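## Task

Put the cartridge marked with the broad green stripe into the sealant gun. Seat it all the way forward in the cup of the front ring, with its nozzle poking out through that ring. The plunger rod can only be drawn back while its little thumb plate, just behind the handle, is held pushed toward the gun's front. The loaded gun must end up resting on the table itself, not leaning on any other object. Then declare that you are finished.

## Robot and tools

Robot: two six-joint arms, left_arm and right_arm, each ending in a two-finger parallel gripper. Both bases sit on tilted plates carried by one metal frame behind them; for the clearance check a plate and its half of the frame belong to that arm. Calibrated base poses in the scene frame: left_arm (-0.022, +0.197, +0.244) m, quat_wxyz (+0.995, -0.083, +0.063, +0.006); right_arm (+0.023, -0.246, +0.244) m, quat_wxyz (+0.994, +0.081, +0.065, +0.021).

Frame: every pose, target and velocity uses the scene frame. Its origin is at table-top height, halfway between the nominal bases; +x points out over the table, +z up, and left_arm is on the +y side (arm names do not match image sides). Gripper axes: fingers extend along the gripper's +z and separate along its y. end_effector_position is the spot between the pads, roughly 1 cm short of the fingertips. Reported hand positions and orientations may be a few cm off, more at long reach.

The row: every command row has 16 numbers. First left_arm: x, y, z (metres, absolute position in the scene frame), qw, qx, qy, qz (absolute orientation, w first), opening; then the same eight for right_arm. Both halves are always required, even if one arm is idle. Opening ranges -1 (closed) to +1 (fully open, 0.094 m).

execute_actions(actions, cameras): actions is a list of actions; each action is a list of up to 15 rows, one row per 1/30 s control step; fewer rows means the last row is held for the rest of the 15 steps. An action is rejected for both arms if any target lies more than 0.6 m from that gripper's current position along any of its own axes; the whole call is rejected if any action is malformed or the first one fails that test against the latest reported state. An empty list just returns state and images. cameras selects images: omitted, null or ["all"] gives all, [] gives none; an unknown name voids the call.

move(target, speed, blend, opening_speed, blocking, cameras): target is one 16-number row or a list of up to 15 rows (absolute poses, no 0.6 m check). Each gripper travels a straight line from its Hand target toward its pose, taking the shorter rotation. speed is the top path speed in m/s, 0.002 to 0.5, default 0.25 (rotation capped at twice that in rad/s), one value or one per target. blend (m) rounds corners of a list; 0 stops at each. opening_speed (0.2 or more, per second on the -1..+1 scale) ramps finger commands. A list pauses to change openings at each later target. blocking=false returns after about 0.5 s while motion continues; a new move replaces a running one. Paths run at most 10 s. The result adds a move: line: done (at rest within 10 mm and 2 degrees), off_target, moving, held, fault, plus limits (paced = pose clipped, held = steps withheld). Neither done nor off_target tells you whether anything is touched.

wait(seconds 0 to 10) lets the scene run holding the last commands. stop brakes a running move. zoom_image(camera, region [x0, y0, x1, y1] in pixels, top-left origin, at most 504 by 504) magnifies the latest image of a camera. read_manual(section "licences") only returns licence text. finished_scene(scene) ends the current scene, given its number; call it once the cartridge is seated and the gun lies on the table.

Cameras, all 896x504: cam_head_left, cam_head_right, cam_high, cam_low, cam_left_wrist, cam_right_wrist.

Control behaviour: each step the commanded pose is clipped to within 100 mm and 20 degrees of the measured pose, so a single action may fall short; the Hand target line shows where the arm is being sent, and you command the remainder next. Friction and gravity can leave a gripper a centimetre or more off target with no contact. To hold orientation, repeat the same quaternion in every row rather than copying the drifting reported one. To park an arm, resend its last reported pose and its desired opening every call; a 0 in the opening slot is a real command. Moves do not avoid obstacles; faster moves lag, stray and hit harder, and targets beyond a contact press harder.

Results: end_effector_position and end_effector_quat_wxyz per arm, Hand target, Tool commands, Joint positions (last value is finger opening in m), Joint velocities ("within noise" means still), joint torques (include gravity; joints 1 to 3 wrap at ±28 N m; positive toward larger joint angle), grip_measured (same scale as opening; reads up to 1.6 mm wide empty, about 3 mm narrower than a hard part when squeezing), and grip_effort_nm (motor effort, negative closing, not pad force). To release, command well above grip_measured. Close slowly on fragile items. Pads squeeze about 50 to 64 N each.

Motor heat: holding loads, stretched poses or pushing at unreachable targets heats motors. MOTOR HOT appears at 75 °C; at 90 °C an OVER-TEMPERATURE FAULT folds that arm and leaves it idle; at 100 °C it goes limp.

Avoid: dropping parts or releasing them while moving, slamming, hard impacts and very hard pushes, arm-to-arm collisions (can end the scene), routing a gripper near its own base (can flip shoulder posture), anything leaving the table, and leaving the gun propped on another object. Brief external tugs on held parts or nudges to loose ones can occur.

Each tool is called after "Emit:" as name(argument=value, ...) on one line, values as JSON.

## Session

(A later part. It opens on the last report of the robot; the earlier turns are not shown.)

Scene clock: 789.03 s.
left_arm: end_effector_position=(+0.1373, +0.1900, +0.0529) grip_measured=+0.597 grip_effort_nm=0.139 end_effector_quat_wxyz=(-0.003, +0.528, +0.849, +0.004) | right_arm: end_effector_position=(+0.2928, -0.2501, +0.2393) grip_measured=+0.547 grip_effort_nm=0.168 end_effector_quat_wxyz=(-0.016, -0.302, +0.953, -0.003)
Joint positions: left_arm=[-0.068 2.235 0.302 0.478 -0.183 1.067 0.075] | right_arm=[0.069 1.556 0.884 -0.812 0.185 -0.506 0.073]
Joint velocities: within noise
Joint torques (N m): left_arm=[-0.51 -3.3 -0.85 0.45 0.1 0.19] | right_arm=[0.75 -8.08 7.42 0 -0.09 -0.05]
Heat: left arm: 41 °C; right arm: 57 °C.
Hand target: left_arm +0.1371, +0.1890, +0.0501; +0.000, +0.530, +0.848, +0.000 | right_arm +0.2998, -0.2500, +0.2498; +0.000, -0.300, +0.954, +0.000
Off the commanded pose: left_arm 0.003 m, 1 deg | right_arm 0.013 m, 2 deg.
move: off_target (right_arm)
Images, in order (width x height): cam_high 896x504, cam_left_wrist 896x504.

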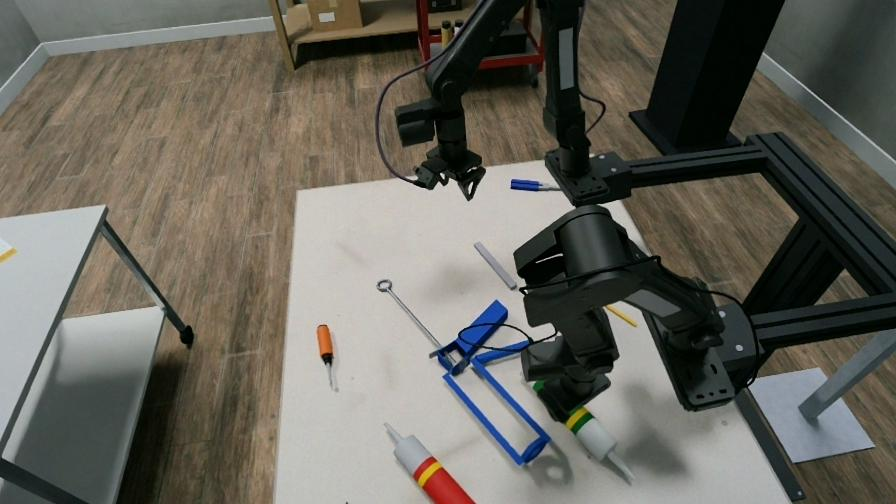

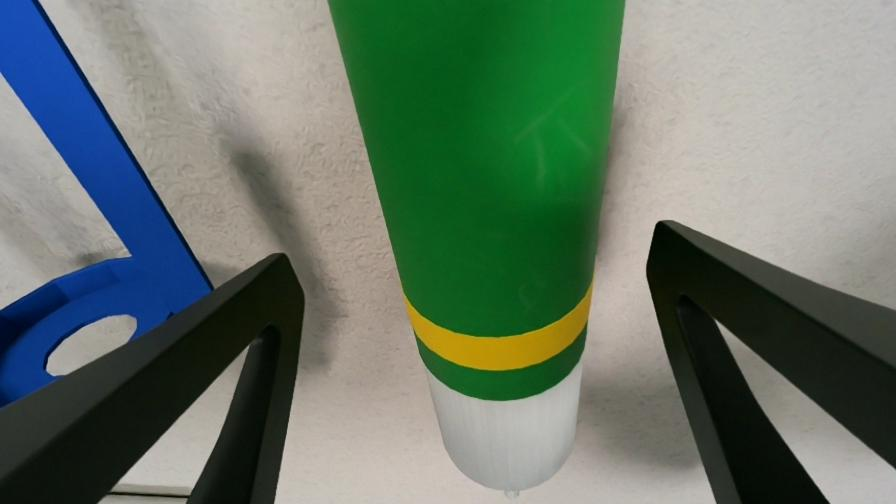

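Emit:
move(target=[[0.136, 0.187, 0.027, 0, 0.5299, 0.8480, 0, 0.6, 0.300, -0.250, 0.250, 0, -0.3, 0.954, 0, 0.55]], speed=0.06, cameras=["cam_left_wrist"])

Emit:
move(target=[[0.136, 0.187, 0.027, 0, 0.5299, 0.8480, 0, -0.1, 0.300, -0.250, 0.250, 0, -0.3, 0.954, 0, 0.55]], speed=0.06, opening_speed=0.6, cameras=["cam_left_wrist"])

Scene clock: 799.37 s.
left_arm: end_effector_position=(+0.1355, +0.1881, +0.0304) grip_measured=+0.597 grip_effort_nm=0.154 end_effector_quat_wxyz=(-0.004, +0.529, +0.849, +0.004) | right_arm: end_effector_position=(+0.2928, -0.2501, +0.2393) grip_measured=+0.547 grip_effort_nm=0.168 end_effector_quat_wxyz=(-0.016, -0.302, +0.953, -0.003)
Joint positions: left_arm=[-0.056 2.391 0.342 0.595 -0.182 1.079 0.075] | right_arm=[0.069 1.556 0.884 -0.812 0.185 -0.506 0.073]
Joint velocities: within noise
Joint torques (N m): left_arm=[-0.42 -3.37 -1.28 0.44 0.07 0.16] | right_arm=[0.81 -8.05 7.49 0 -0.11 -0.05]
Heat: left arm: 41 °C; right arm: 57 °C.
Hand target: left_arm +0.1358, +0.1870, +0.0271; +0.000, +0.530, +0.848, +0.000 | right_arm +0.2999, -0.2501, +0.2498; +0.000, -0.300, +0.954, +0.000
Off the commanded pose: left_arm 0.004 m, 1 deg | right_arm 0.013 m, 2 deg.
move: off_target (right_arm)
Images, in order (width x height): cam_left_wrist 896x504.

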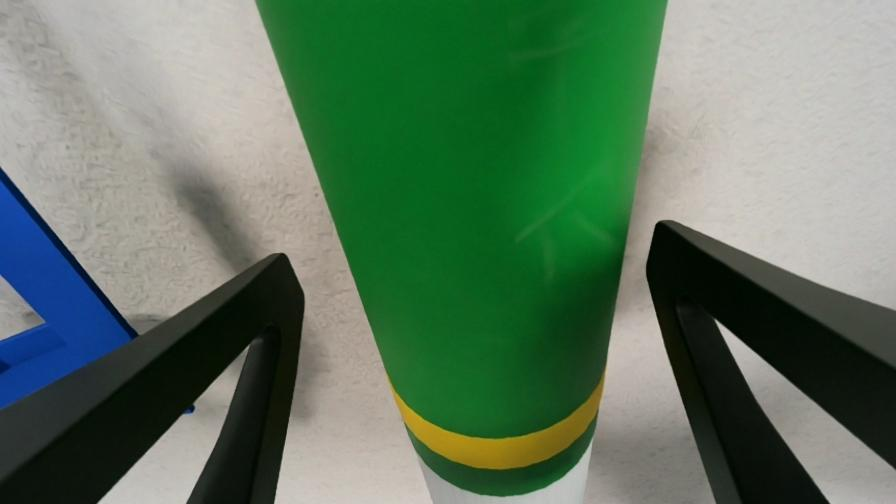

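Scene clock: 800.73 s.
left_arm: end_effector_position=(+0.1361, +0.1879, +0.0304) grip_measured=+0.028 grip_effort_nm=-1.013 end_effector_quat_wxyz=(-0.003, +0.529, +0.849, +0.004) | right_arm: end_effector_position=(+0.2928, -0.2501, +0.2393) grip_measured=+0.547 grip_effort_nm=0.173 end_effector_quat_wxyz=(-0.016, -0.302, +0.953, -0.003)
Joint positions: left_arm=[-0.056 2.391 0.342 0.597 -0.181 1.079 0.048] | right_arm=[0.069 1.556 0.884 -0.812 0.185 -0.506 0.073]
Joint velocities: within noise
Joint torques (N m): left_arm=[-0.58 -3.49 -1.26 0.41 0.08 0.19] | right_arm=[0.75 -8.13 7.53 -0.01 -0.1 -0.06]
Heat: left arm: 41 °C; right arm: 57 °C.
Hand target: left_arm +0.1359, +0.1870, +0.0271; +0.000, +0.530, +0.848, +0.000 | right_arm +0.2999, -0.2501, +0.2498; +0.000, -0.300, +0.954, +0.000
Off the commanded pose: left_arm 0.004 m, 1 deg | right_arm 0.013 m, 2 deg.
move: off_target (right_arm)
Images, in order (width x height): cam_left_wrist 896x504.

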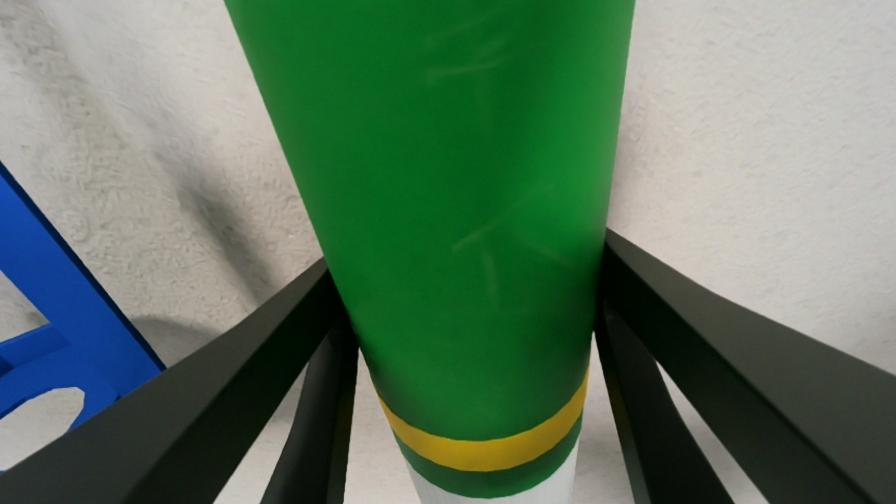

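Emit:
move(target=[[0.138, 0.187, 0.160, 0, 0.5299, 0.8480, 0, -0.1, 0.360, -0.100, 0.270, 0.3413, -0.0656, 0.9374, 0.0239, -1],[0.270, 0.160, 0.170, 0.0965, 0.5192, 0.8472, -0.0592, -0.1, 0.380, 0.000, 0.270, 0.3413, -0.0656, 0.9374, 0.0239, -1]], speed=[0.15,0.2], cameras=["cam_left_wrist","cam_right_wrist","cam_high"])

Scene clock: 815.10 s.
left_arm: end_effector_position=(+0.2625, +0.1642, +0.1672) grip_measured=+0.027 grip_effort_nm=-1.028 end_effector_quat_wxyz=(+0.085, +0.516, +0.851, -0.049) | right_arm: end_effector_position=(+0.3777, -0.0048, +0.2659) grip_measured=-0.993 grip_effort_nm=-0.349 end_effector_quat_wxyz=(+0.337, -0.066, +0.939, +0.028)
Joint positions: left_arm=[-0.098 1.736 0.695 -0.31 -0.011 1.025 0.048] | right_arm=[0.797 1.871 0.947 -0.045 0.586 0.446 0]
Joint velocities: within noise
Joint torques (N m): left_arm=[-0.92 -4.81 6.65 0.39 0.32 0.12] | right_arm=[2.99 -7.09 8.4 1.14 0.33 0.05]
Heat: left arm: 41 °C; right arm: 56 °C.
Hand target: left_arm +0.2700, +0.1602, +0.1701; +0.097, +0.519, +0.847, -0.059 | right_arm +0.3799, +0.0000, +0.2701; +0.342, -0.066, +0.937, +0.024
Off the commanded pose: left_arm 0.009 m, 2 deg | right_arm 0.007 m, 1 deg.
move: done
Images, in order (width x height): cam_high 896x504, cam_left_wrist 896x504, cam_right_wrist 896x504.

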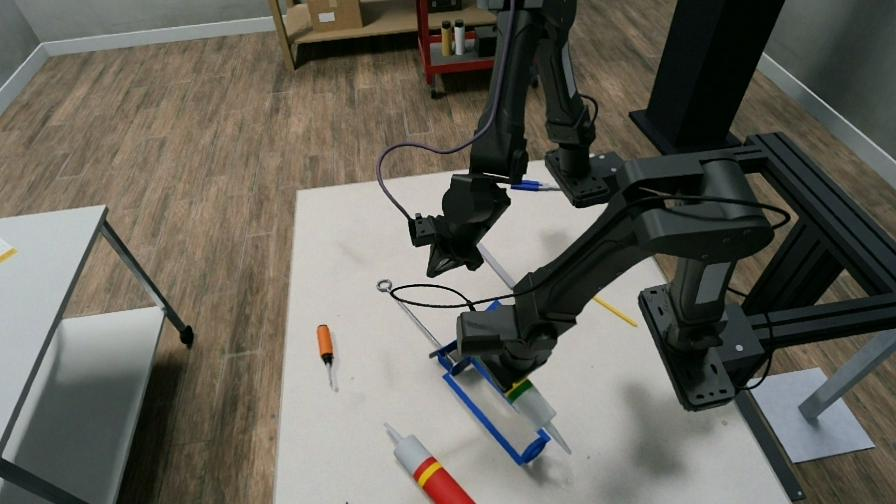

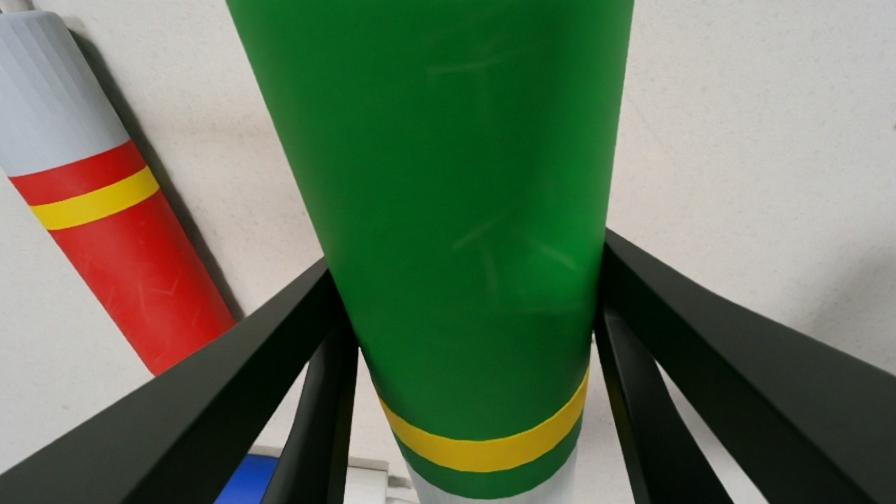

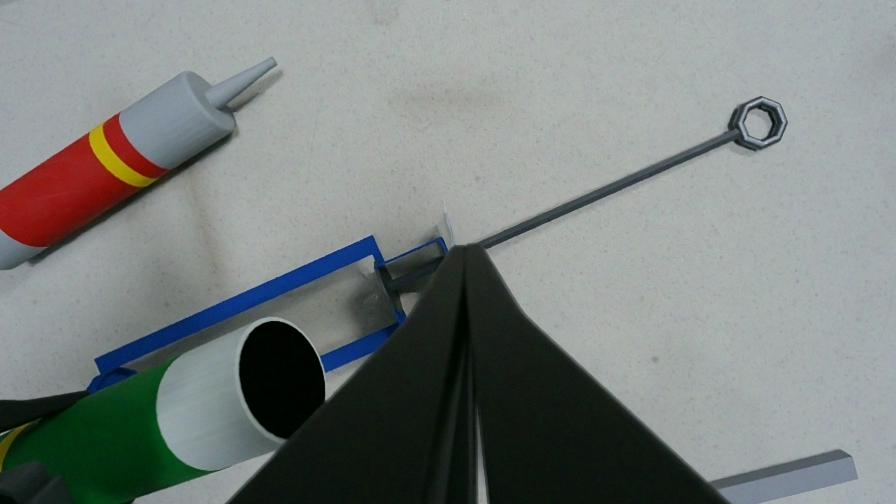

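Emit:
move(target=[[0.306, 0.118, 0.120, 0.0965, 0.5192, 0.8472, -0.0592, -0.1, 0.400, -0.030, 0.280, 0.3413, -0.0656, 0.9374, 0.0239, -1]], speed=0.12, cameras=["cam_left_wrist","cam_right_wrist","cam_high"])

Emit:
zoom_image(camera="cam_high", region=[420, 300, 600, 480])

Scene clock: 837.93 s.
left_arm: end_effector_position=(+0.2891, +0.1286, +0.1174) grip_measured=+0.027 grip_effort_nm=-1.033 end_effector_quat_wxyz=(+0.072, +0.520, +0.849, -0.061) | right_arm: end_effector_position=(+0.3963, -0.0283, +0.2684) grip_measured=-0.993 grip_effort_nm=-0.349 end_effector_quat_wxyz=(+0.335, -0.068, +0.940, +0.018)
Joint positions: left_arm=[-0.174 2.036 0.839 -0.191 -0.016 0.953 0.048] | right_arm=[0.718 1.842 0.947 -0.047 0.555 0.366 0]
Joint velocities: within noise
Joint torques (N m): left_arm=[-3.26 -6.09 6.23 0.66 0.21 -0.12] | right_arm=[1.39 -10.63 6.67 1.18 0.08 -0.1]
Heat: left arm: 41 °C; right arm: 56 °C.
Hand target: left_arm +0.3055, +0.1182, +0.1209; +0.097, +0.519, +0.847, -0.060 | right_arm +0.4001, -0.0300, +0.2799; +0.341, -0.066, +0.937, +0.024
Off the commanded pose: left_arm 0.020 m, 3 deg | right_arm 0.012 m, 1 deg.
move: off_target (left_arm, right_arm)
Images, in order (width x height): cam_high 896x504, cam_left_wrist 896x504, cam_right_wrist 896x504.

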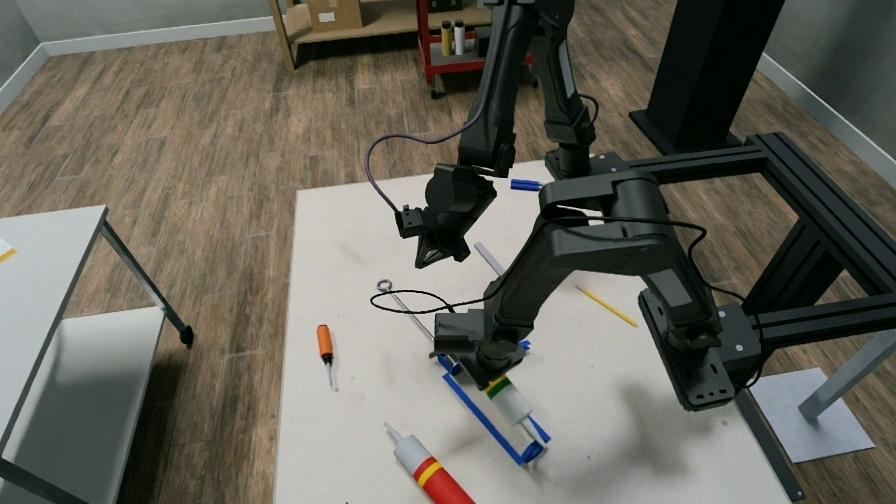

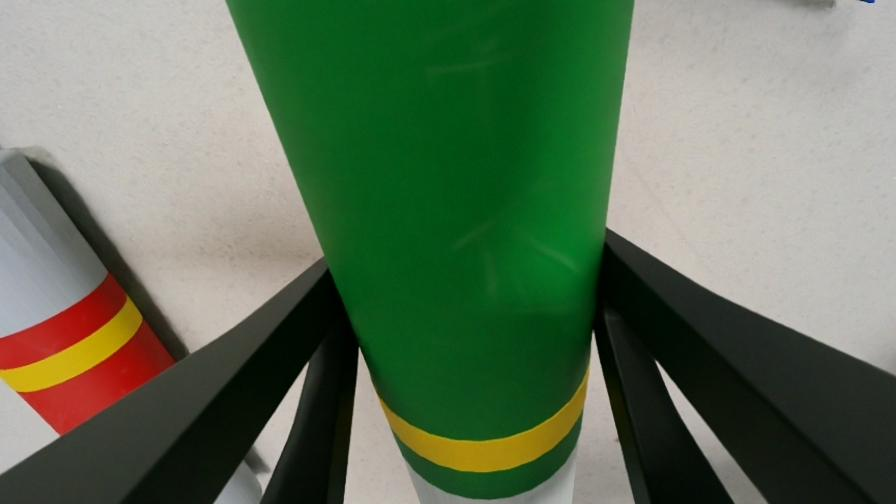

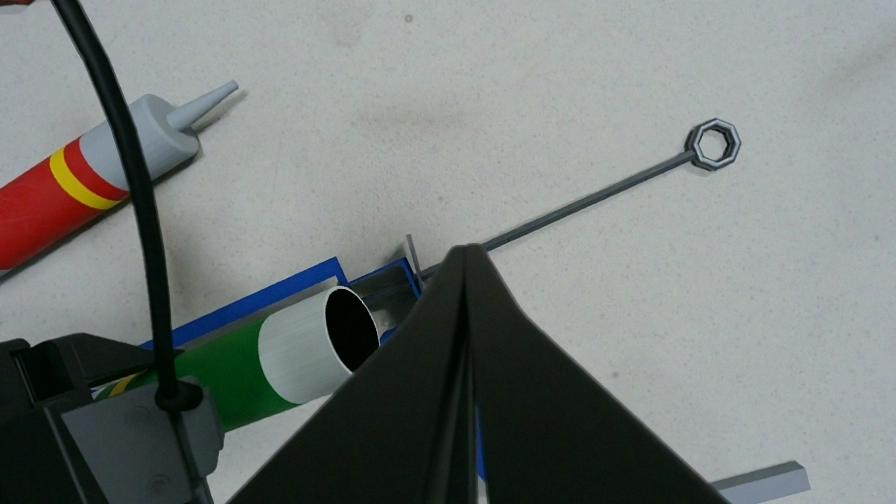

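Scaled by 2.800 from the camera's 896x504 image, which has a finer 1280x720 frame.

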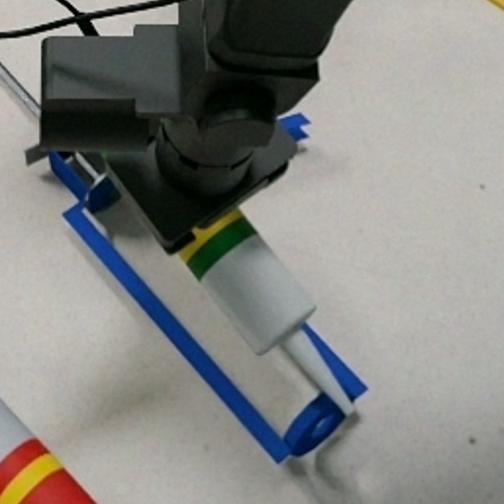

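Emit:
move(target=[[0.320, 0.111, 0.069, 0.0965, 0.5192, 0.8472, -0.0592, -0.1, 0.400, -0.030, 0.280, 0.3413, -0.0656, 0.9374, 0.0239, -1]], speed=0.1, cameras=["cam_left_wrist","cam_right_wrist","cam_high"])

Emit:
zoom_image(camera="cam_high", region=[420, 300, 600, 480])

Scene clock: 846.20 s.
left_arm: end_effector_position=(+0.2982, +0.1196, +0.0713) grip_measured=+0.027 grip_effort_nm=-1.023 end_effector_quat_wxyz=(+0.061, +0.521, +0.849, -0.063) | right_arm: end_effector_position=(+0.3963, -0.0282, +0.2684) grip_measured=-0.993 grip_effort_nm=-0.344 end_effector_quat_wxyz=(+0.334, -0.069, +0.940, +0.018)
Joint positions: left_arm=[-0.174 2.24 0.926 -0.095 -0.021 0.953 0.048] | right_arm=[0.718 1.842 0.947 -0.047 0.554 0.366 0]
Joint velocities: within noise
Joint torques (N m): left_arm=[-2.07 -6.12 5.46 0.92 0.26 0.07] | right_arm=[1.44 -10.61 6.63 1.17 0.1 -0.05]
Heat: left arm: 41 °C; right arm: 57 °C.
Hand target: left_arm +0.3194, +0.1115, +0.0707; +0.096, +0.520, +0.847, -0.059 | right_arm +0.4001, -0.0300, +0.2799; +0.341, -0.065, +0.937, +0.024
Off the commanded pose: left_arm 0.024 m, 4 deg | right_arm 0.012 m, 1 deg.
move: off_target (left_arm, right_arm)
Images, in order (width x height): cam_high 896x504, cam_left_wrist 896x504, cam_right_wrist 896x504.

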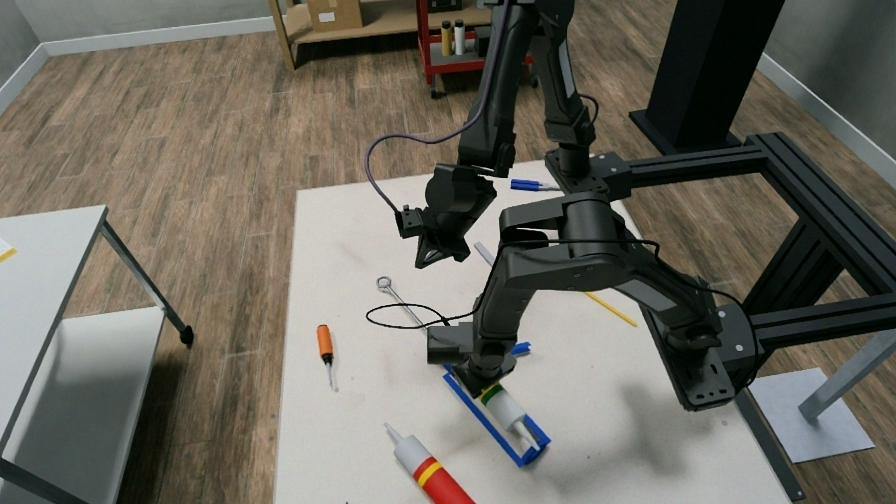

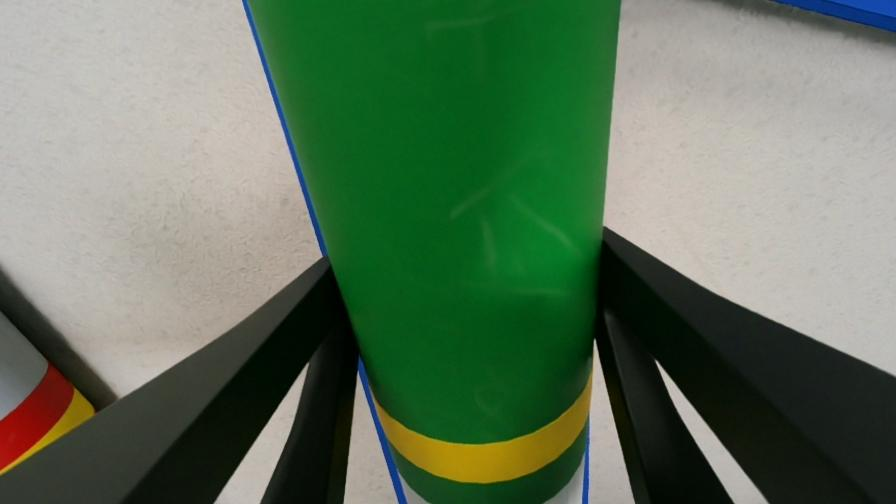

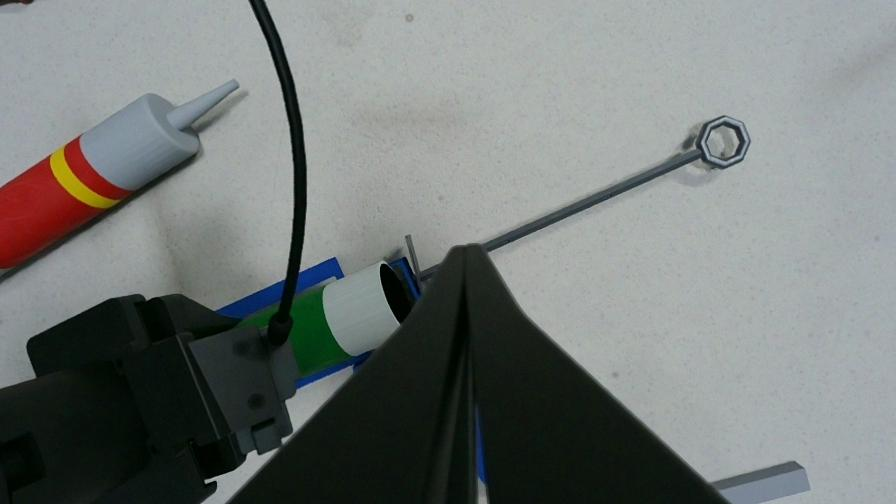

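Scaled by 2.800 from the camera's 896x504 image, which has a finer 1280x720 frame.

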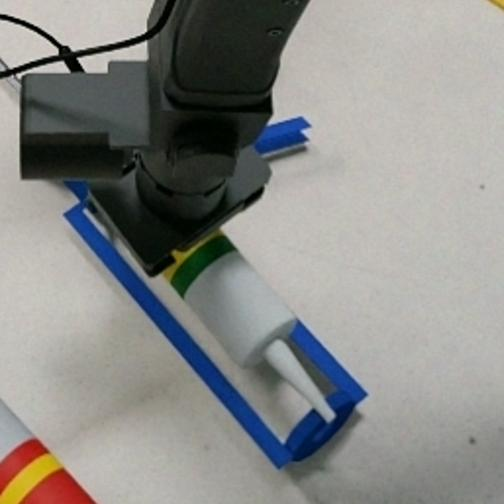

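Emit:
zoom_image(camera="cam_right_wrist", region=[180, 200, 480, 420])

Emit:
wait(seconds=0.1, cameras=["cam_low","cam_head_left","cam_head_right"])

Emit:
zoom_image(camera="cam_low", region=[440, 200, 640, 340])

Scaled by 1.680 from the camera's 896x504 image, which has a finer 1280x720 frame.

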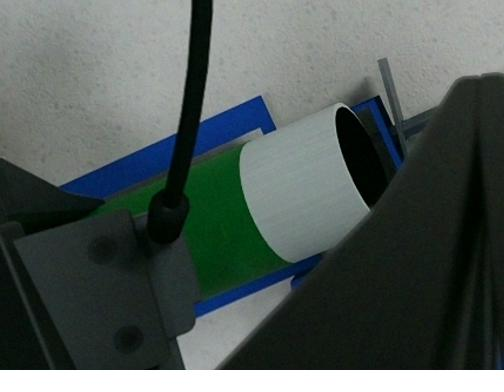

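Scene clock: 854.70 s.
left_arm: end_effector_position=(+0.2982, +0.1196, +0.0713) grip_measured=+0.027 grip_effort_nm=-1.023 end_effector_quat_wxyz=(+0.061, +0.521, +0.849, -0.063) | right_arm: end_effector_position=(+0.3963, -0.0282, +0.2684) grip_measured=-0.993 grip_effort_nm=-0.349 end_effector_quat_wxyz=(+0.334, -0.069, +0.940, +0.018)
Joint positions: left_arm=[-0.174 2.24 0.926 -0.095 -0.021 0.953 0.048] | right_arm=[0.718 1.842 0.947 -0.047 0.554 0.366 0]
Joint velocities: within noise
Joint torques (N m): left_arm=[-2.04 -6.08 5.39 0.91 0.25 0.1] | right_arm=[1.43 -10.55 6.68 1.19 0.1 -0.05]
Heat: left arm: 42 °C; right arm: 58 °C.
Hand target: left_arm +0.3194, +0.1115, +0.0707; +0.096, +0.520, +0.847, -0.059 | right_arm +0.4001, -0.0301, +0.2799; +0.342, -0.065, +0.937, +0.024
Tool commands: left_gripper/opening=-0.1 right_gripper/opening=-1.0
Off the commanded pose: left_arm 0.024 m, 4 deg | right_arm 0.012 m, 1 deg.
wait: 0.10 s; at rest from the start
Images, in order (width x height): cam_head_left 896x504, cam_head_right 896x504, cam_low 896x504.

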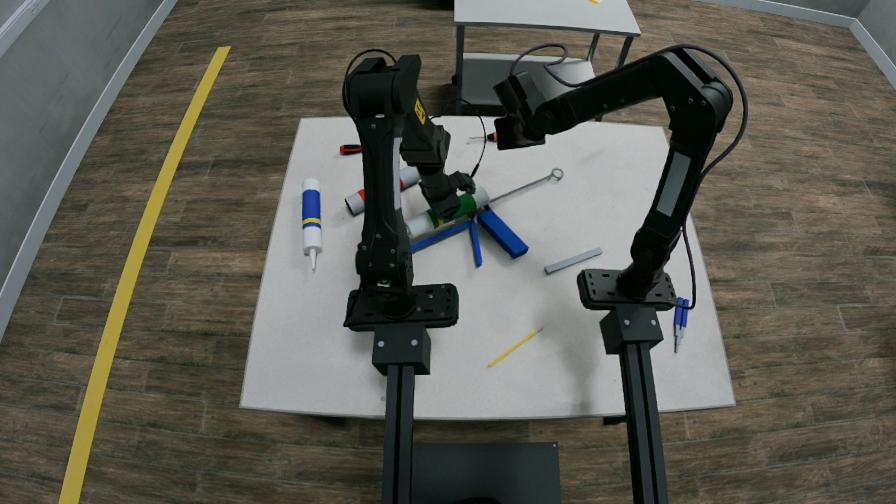

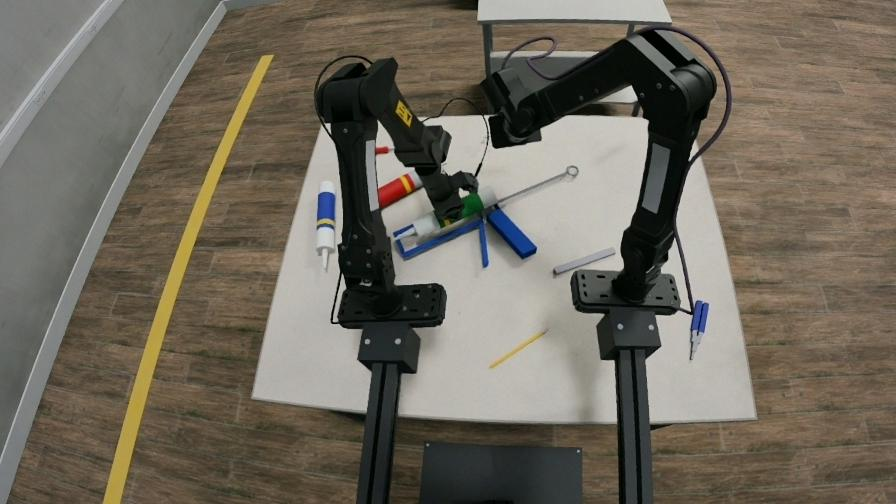

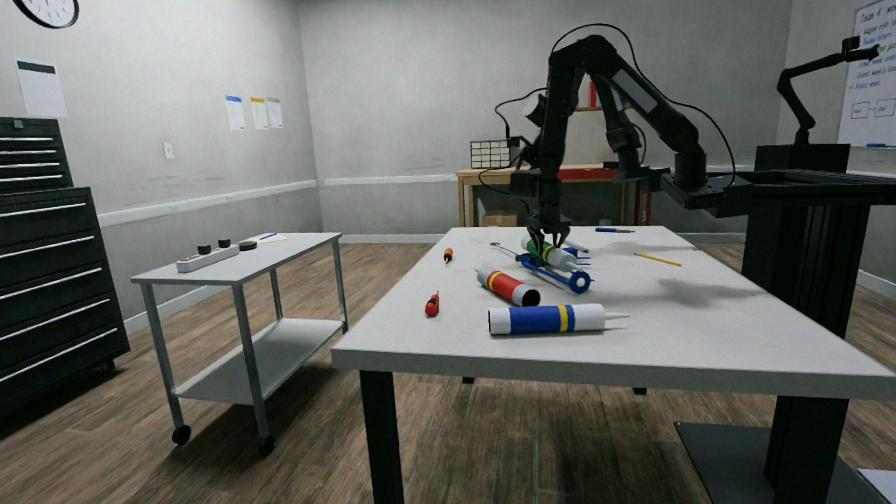

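Scaled by 2.520 from the camera's 896x504 image, which has a finer 1280x720 frame.

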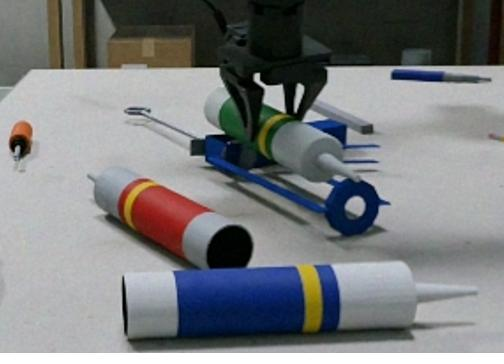

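Emit:
execute_actions(actions=[], cameras=["cam_right_wrist","cam_low"])

Emit:
zoom_image(camera="cam_low", region=[440, 200, 640, 340])

Scene clock: 868.37 s.
left_arm: end_effector_position=(+0.2982, +0.1196, +0.0713) grip_measured=+0.027 grip_effort_nm=-1.028 end_effector_quat_wxyz=(+0.061, +0.521, +0.849, -0.063) | right_arm: end_effector_position=(+0.3962, -0.0281, +0.2684) grip_measured=-0.993 grip_effort_nm=-0.349 end_effector_quat_wxyz=(+0.334, -0.069, +0.940, +0.018)
Joint positions: left_arm=[-0.174 2.24 0.926 -0.095 -0.021 0.953 0.048] | right_arm=[0.718 1.842 0.947 -0.047 0.554 0.365 0]
Joint velocities: within noise
Joint torques (N m): left_arm=[-2.17 -6.15 5.37 0.92 0.24 0.05] | right_arm=[1.4 -10.61 6.65 1.18 0.09 -0.05]
Heat: left arm: 42 °C; right arm: 58 °C.
Hand target: left_arm +0.3194, +0.1115, +0.0707; +0.096, +0.520, +0.847, -0.059 | right_arm +0.4001, -0.0300, +0.2799; +0.341, -0.066, +0.937, +0.024
Tool commands: left_gripper/opening=-0.1 right_gripper/opening=-1.0
Off the commanded pose: left_arm 0.024 m, 4 deg | right_arm 0.012 m, 1 deg.
Images, in order (width x height): cam_low 896x504, cam_right_wrist 896x504.

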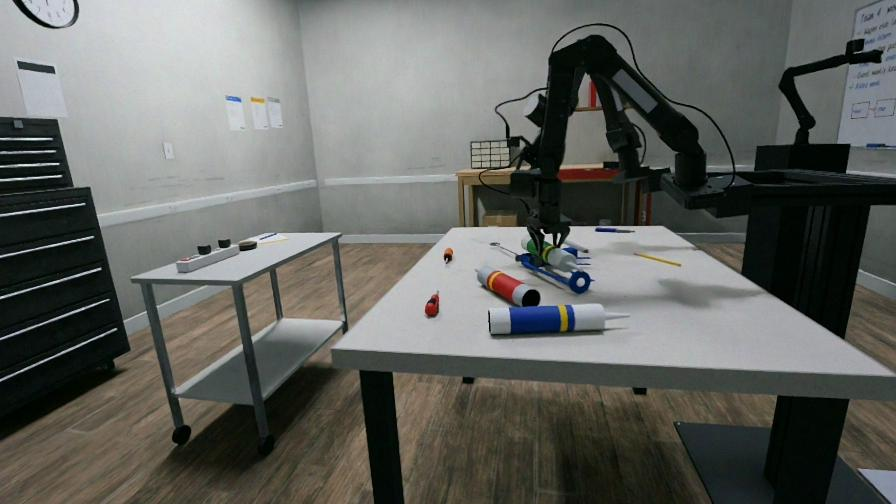

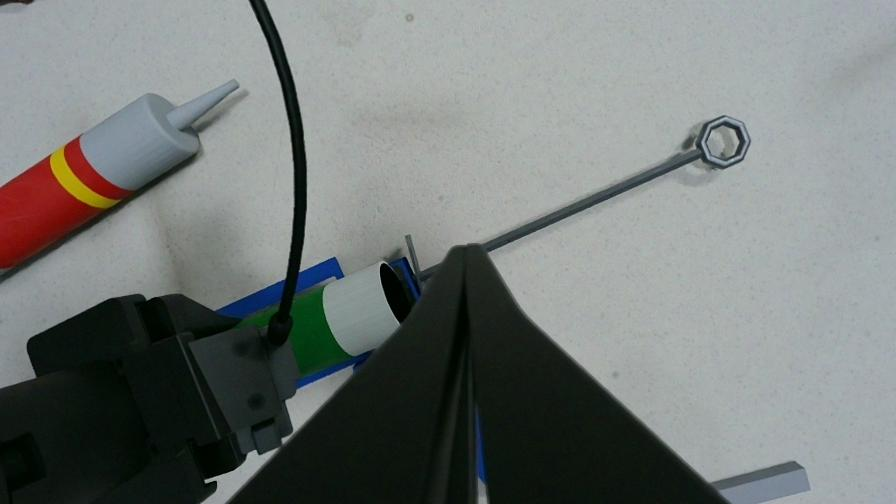

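Scaled by 2.520 from the camera's 896x504 image, which has a finer 1280x720 frame.

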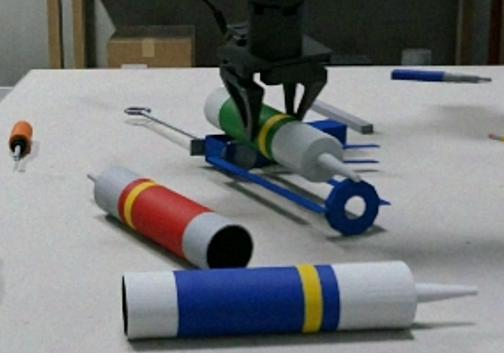

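Emit:
move(target=[0.326,0.112,0.064,0.0965,0.5192,0.8472,-0.0592,-0.1,0.400,-0.030,0.280,0.3413,-0.0656,0.9374,0.0239,-1], speed=0.04, cameras=["cam_right_wrist","cam_left_wrist"])

Emit:
zoom_image(camera="cam_right_wrist", region=[200, 200, 520, 420])

Scene clock: 880.40 s.
left_arm: end_effector_position=(+0.3186, +0.1150, +0.0677) grip_measured=+0.027 grip_effort_nm=-1.028 end_effector_quat_wxyz=(+0.084, +0.521, +0.848, -0.055) | right_arm: end_effector_position=(+0.3962, -0.0281, +0.2684) grip_measured=-0.993 grip_effort_nm=-0.349 end_effector_quat_wxyz=(+0.334, -0.069, +0.940, +0.018)
Joint positions: left_arm=[-0.174 2.272 0.969 -0.057 -0.017 0.959 0.048] | right_arm=[0.718 1.842 0.947 -0.047 0.554 0.365 0]
Joint velocities: within noise
Joint torques (N m): left_arm=[-1.36 -6.46 4.62 0.63 0.26 0.07] | right_arm=[1.46 -10.65 6.68 1.17 0.09 -0.05]
Heat: left arm: 42 °C; right arm: 58 °C.
Hand target: left_arm +0.3258, +0.1121, +0.0643; +0.096, +0.519, +0.847, -0.059 | right_arm +0.4001, -0.0300, +0.2799; +0.341, -0.066, +0.937, +0.024
Off the commanded pose: left_arm 0.009 m, 2 deg | right_arm 0.012 m, 1 deg.
move: off_target (right_arm)
Images, in order (width x height): cam_left_wrist 896x504, cam_right_wrist 896x504.

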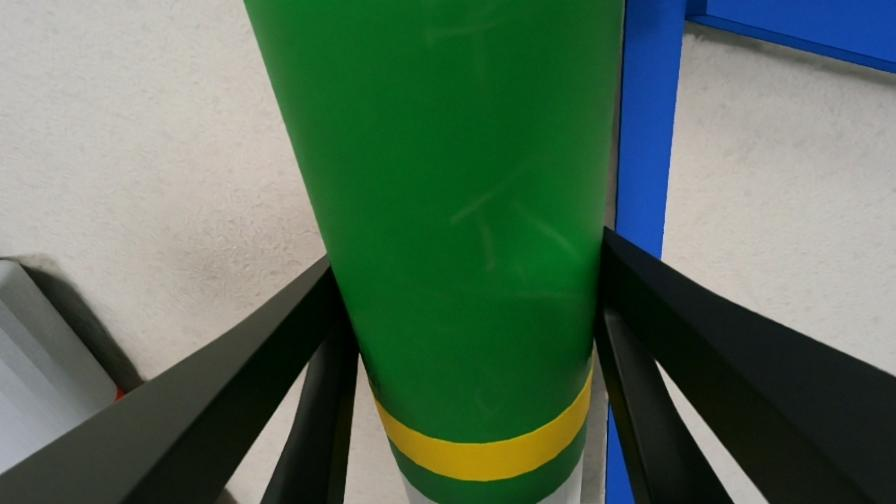

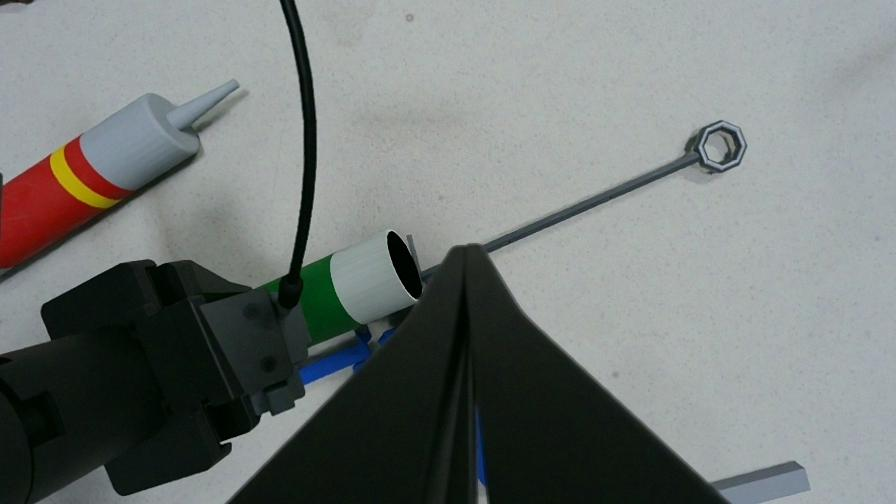

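Scaled by 1.575 from the camera's 896x504 image, which has a finer 1280x720 frame.

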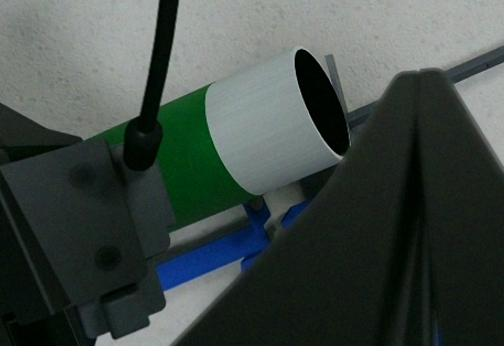

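Emit:
move(target=[[0.324,0.112,0.080,0.0965,0.5192,0.8472,-0.0592,-0.1,0.400,-0.030,0.280,0.3413,-0.0656,0.9374,0.0239,-1],[0.301,0.121,0.078,0.0965,0.5192,0.8472,-0.0592,-0.1,0.400,-0.030,0.280,0.3413,-0.0656,0.9374,0.0239,-1]], speed=0.05, cameras=["cam_right_wrist","cam_left_wrist"])

Scene clock: 885.40 s.
left_arm: end_effector_position=(+0.2894, +0.1195, +0.0645) grip_measured=+0.027 grip_effort_nm=-1.028 end_effector_quat_wxyz=(+0.074, +0.521, +0.848, -0.065) | right_arm: end_effector_position=(+0.3962, -0.0281, +0.2684) grip_measured=-0.993 grip_effort_nm=-0.349 end_effector_quat_wxyz=(+0.334, -0.069, +0.940, +0.018)
Joint positions: left_arm=[-0.166 2.247 0.866 -0.005 -0.005 0.964 0.048] | right_arm=[0.718 1.842 0.947 -0.047 0.554 0.365 0]
Joint velocities: within noise
Joint torques (N m): left_arm=[-1.16 -11.17 1.8 0.44 0.16 0.14] | right_arm=[1.36 -10.62 6.67 1.18 0.11 -0.06]
Heat: left arm: 42 °C; right arm: 58 °C.
Hand target: left_arm +0.3010, +0.1210, +0.0775; +0.096, +0.519, +0.847, -0.059 | right_arm +0.4001, -0.0300, +0.2799; +0.341, -0.066, +0.937, +0.024
Off the commanded pose: left_arm 0.018 m, 3 deg | right_arm 0.012 m, 1 deg.
move: off_target (left_arm, right_arm)
Images, in order (width x height): cam_left_wrist 896x504, cam_right_wrist 896x504.

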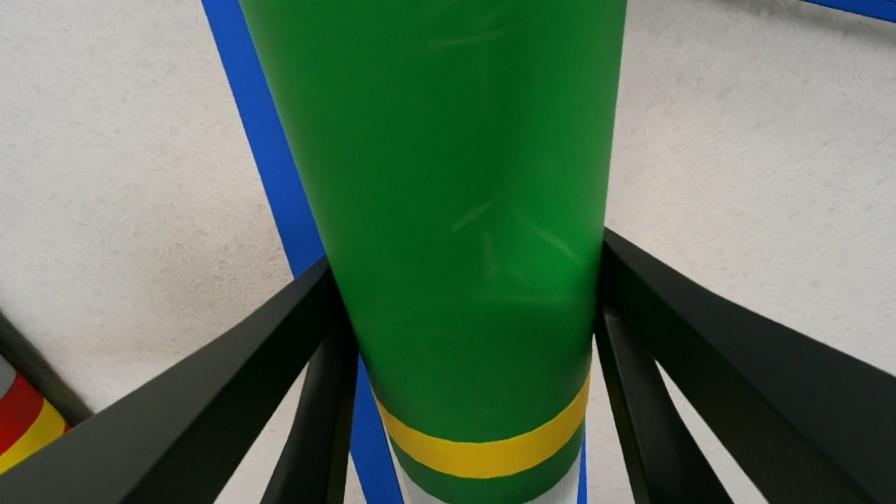

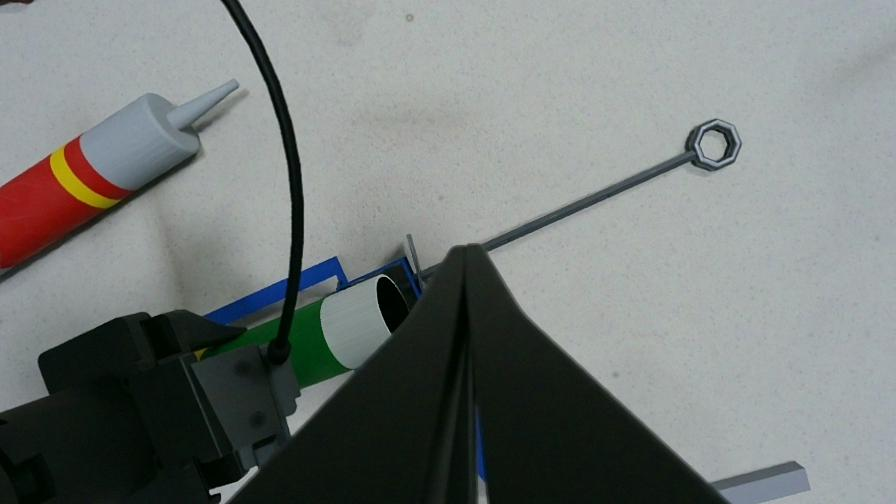

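Emit:
move(target=[0.311,0.121,0.082,0.0965,0.5192,0.8472,-0.0592,-0.1,0.400,-0.030,0.280,0.3413,-0.0656,0.9374,0.0239,-1], speed=0.05, cameras=["cam_left_wrist"])

Scene clock: 890.30 s.
left_arm: end_effector_position=(+0.2901, +0.1196, +0.0653) grip_measured=+0.027 grip_effort_nm=-1.028 end_effector_quat_wxyz=(+0.071, +0.522, +0.847, -0.066) | right_arm: end_effector_position=(+0.3962, -0.0281, +0.2684) grip_measured=-0.993 grip_effort_nm=-0.344 end_effector_quat_wxyz=(+0.334, -0.069, +0.940, +0.018)
Joint positions: left_arm=[-0.166 2.247 0.878 -0.025 -0.005 0.966 0.048] | right_arm=[0.718 1.842 0.947 -0.047 0.554 0.365 0]
Joint velocities: within noise
Joint torques (N m): left_arm=[-1.07 -11.44 4.56 0.25 0.21 0.13] | right_arm=[1.46 -10.61 6.67 1.2 0.11 -0.05]
Heat: left arm: 43 °C; right arm: 58 °C.
Hand target: left_arm +0.3107, +0.1211, +0.0816; +0.097, +0.519, +0.847, -0.059 | right_arm +0.4001, -0.0300, +0.2799; +0.341, -0.066, +0.937, +0.024
Off the commanded pose: left_arm 0.027 m, 3 deg | right_arm 0.012 m, 1 deg.
move: off_target (left_arm, right_arm)
Images, in order (width x height): cam_left_wrist 896x504.

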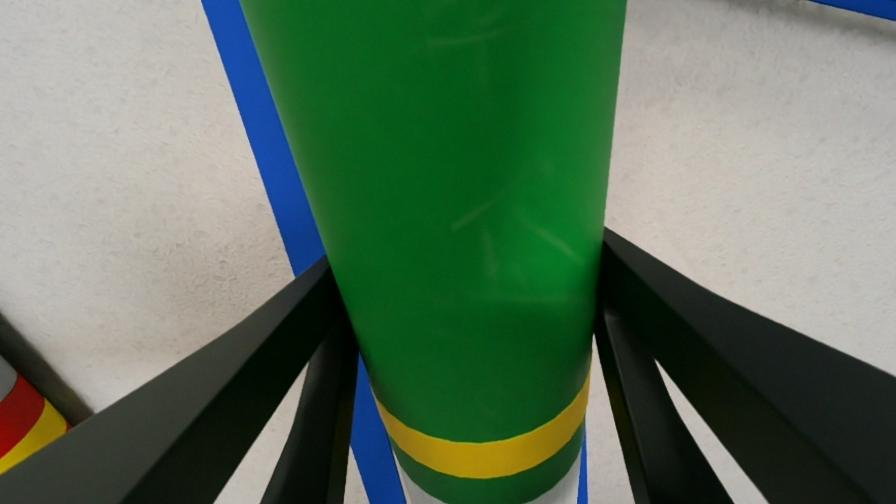

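Emit:
move(target=[0.305,0.119,0.092,0.0965,0.5192,0.8472,-0.0592,-0.1,0.400,-0.030,0.280,0.3413,-0.0656,0.9374,0.0239,-1], speed=0.05, cameras=["cam_left_wrist"])

Scene clock: 895.60 s.
left_arm: end_effector_position=(+0.2949, +0.1202, +0.0721) grip_measured=+0.027 grip_effort_nm=-1.023 end_effector_quat_wxyz=(+0.079, +0.521, +0.847, -0.062) | right_arm: end_effector_position=(+0.3962, -0.0281, +0.2684) grip_measured=-0.993 grip_effort_nm=-0.349 end_effector_quat_wxyz=(+0.334, -0.069, +0.940, +0.018)
Joint positions: left_arm=[-0.166 2.221 0.874 -0.029 -0.006 0.967 0.048] | right_arm=[0.718 1.842 0.947 -0.047 0.554 0.365 0]
Joint velocities: within noise
Joint torques (N m): left_arm=[-2.26 -12.57 2.3 0.19 0.17 -0.08] | right_arm=[1.44 -10.65 6.64 1.17 0.08 -0.06]
Heat: left arm: 44 °C; right arm: 58 °C.
Hand target: left_arm +0.3048, +0.1188, +0.0907; +0.097, +0.519, +0.847, -0.059 | right_arm +0.4001, -0.0300, +0.2799; +0.342, -0.066, +0.937, +0.024
Off the commanded pose: left_arm 0.022 m, 2 deg | right_arm 0.012 m, 1 deg.
move: off_target (left_arm, right_arm)
Images, in order (width x height): cam_left_wrist 896x504.

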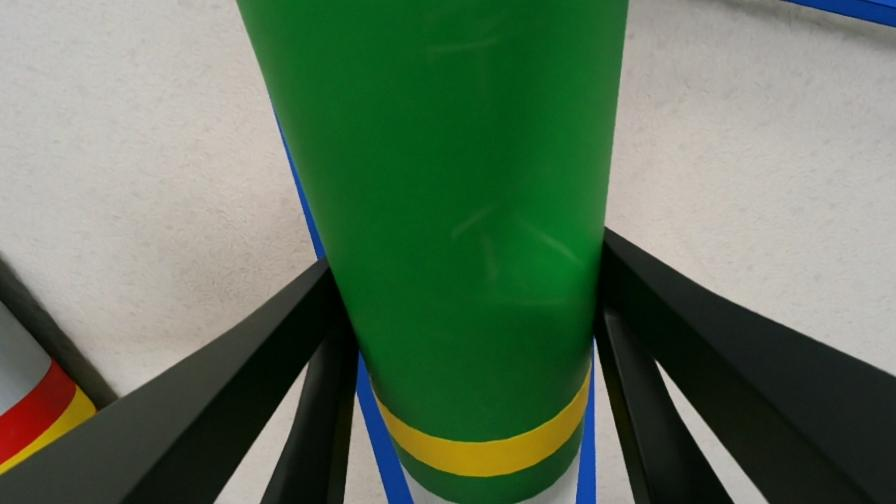

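Emit:
move(target=[0.316,0.117,0.086,0.0965,0.5192,0.8472,-0.0592,-0.1,0.400,-0.030,0.280,0.3413,-0.0656,0.9374,0.0239,-1], speed=0.05, cameras=["cam_left_wrist","cam_low"])

Emit:
zoom_image(camera="cam_low", region=[500, 220, 620, 310])

Scene clock: 900.67 s.
left_arm: end_effector_position=(+0.3015, +0.1197, +0.0744) grip_measured=+0.027 grip_effort_nm=-1.033 end_effector_quat_wxyz=(+0.080, +0.521, +0.847, -0.062) | right_arm: end_effector_position=(+0.3962, -0.0281, +0.2684) grip_measured=-0.993 grip_effort_nm=-0.344 end_effector_quat_wxyz=(+0.334, -0.069, +0.940, +0.018)
Joint positions: left_arm=[-0.166 2.221 0.897 -0.048 -0.006 0.967 0.048] | right_arm=[0.718 1.842 0.947 -0.047 0.554 0.365 0]
Joint velocities: within noise
Joint torques (N m): left_arm=[-2.25 -9.72 5.11 0.22 0.16 -0.01] | right_arm=[1.43 -10.51 6.72 1.2 0.1 -0.06]
Heat: left arm: 45 °C; right arm: 58 °C.
Hand target: left_arm +0.3158, +0.1170, +0.0859; +0.097, +0.519, +0.847, -0.059 | right_arm +0.4001, -0.0300, +0.2799; +0.342, -0.065, +0.937, +0.024
Off the commanded pose: left_arm 0.019 m, 2 deg | right_arm 0.012 m, 1 deg.
move: off_target (left_arm, right_arm)
Images, in order (width x height): cam_low 896x504, cam_left_wrist 896x504.

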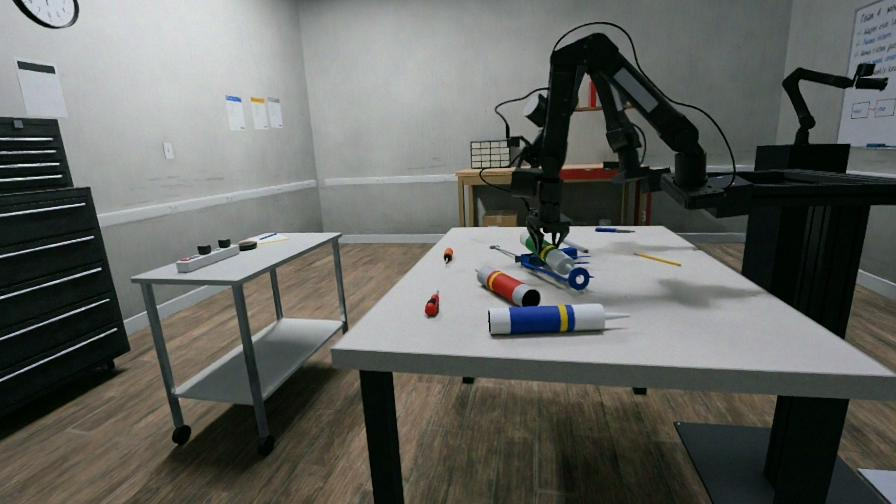

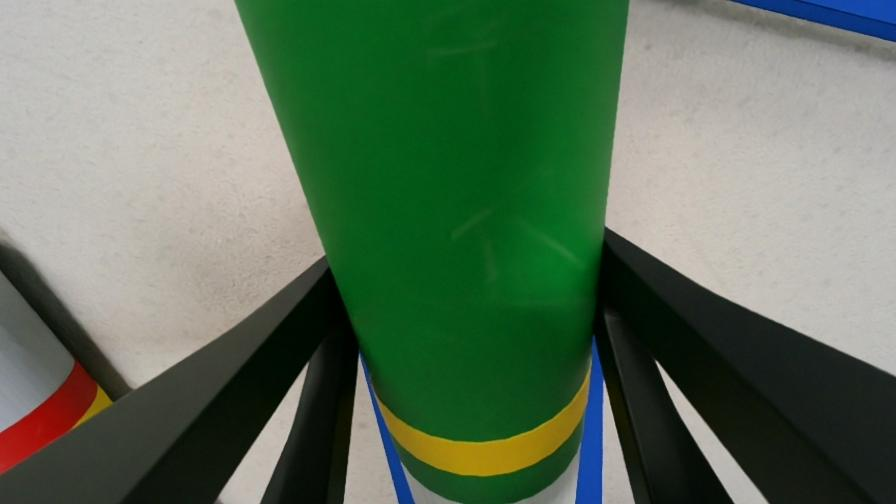

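Scaled by 4.200 from the camera's 896x504 image, which has a finer 1280x720 frame.

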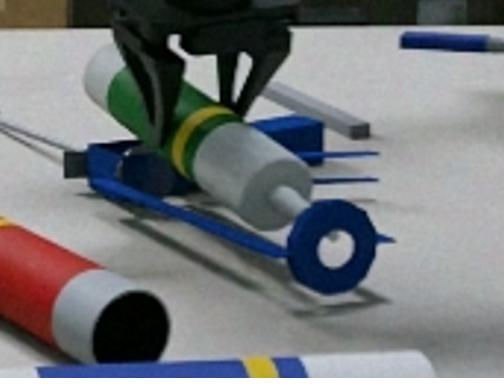

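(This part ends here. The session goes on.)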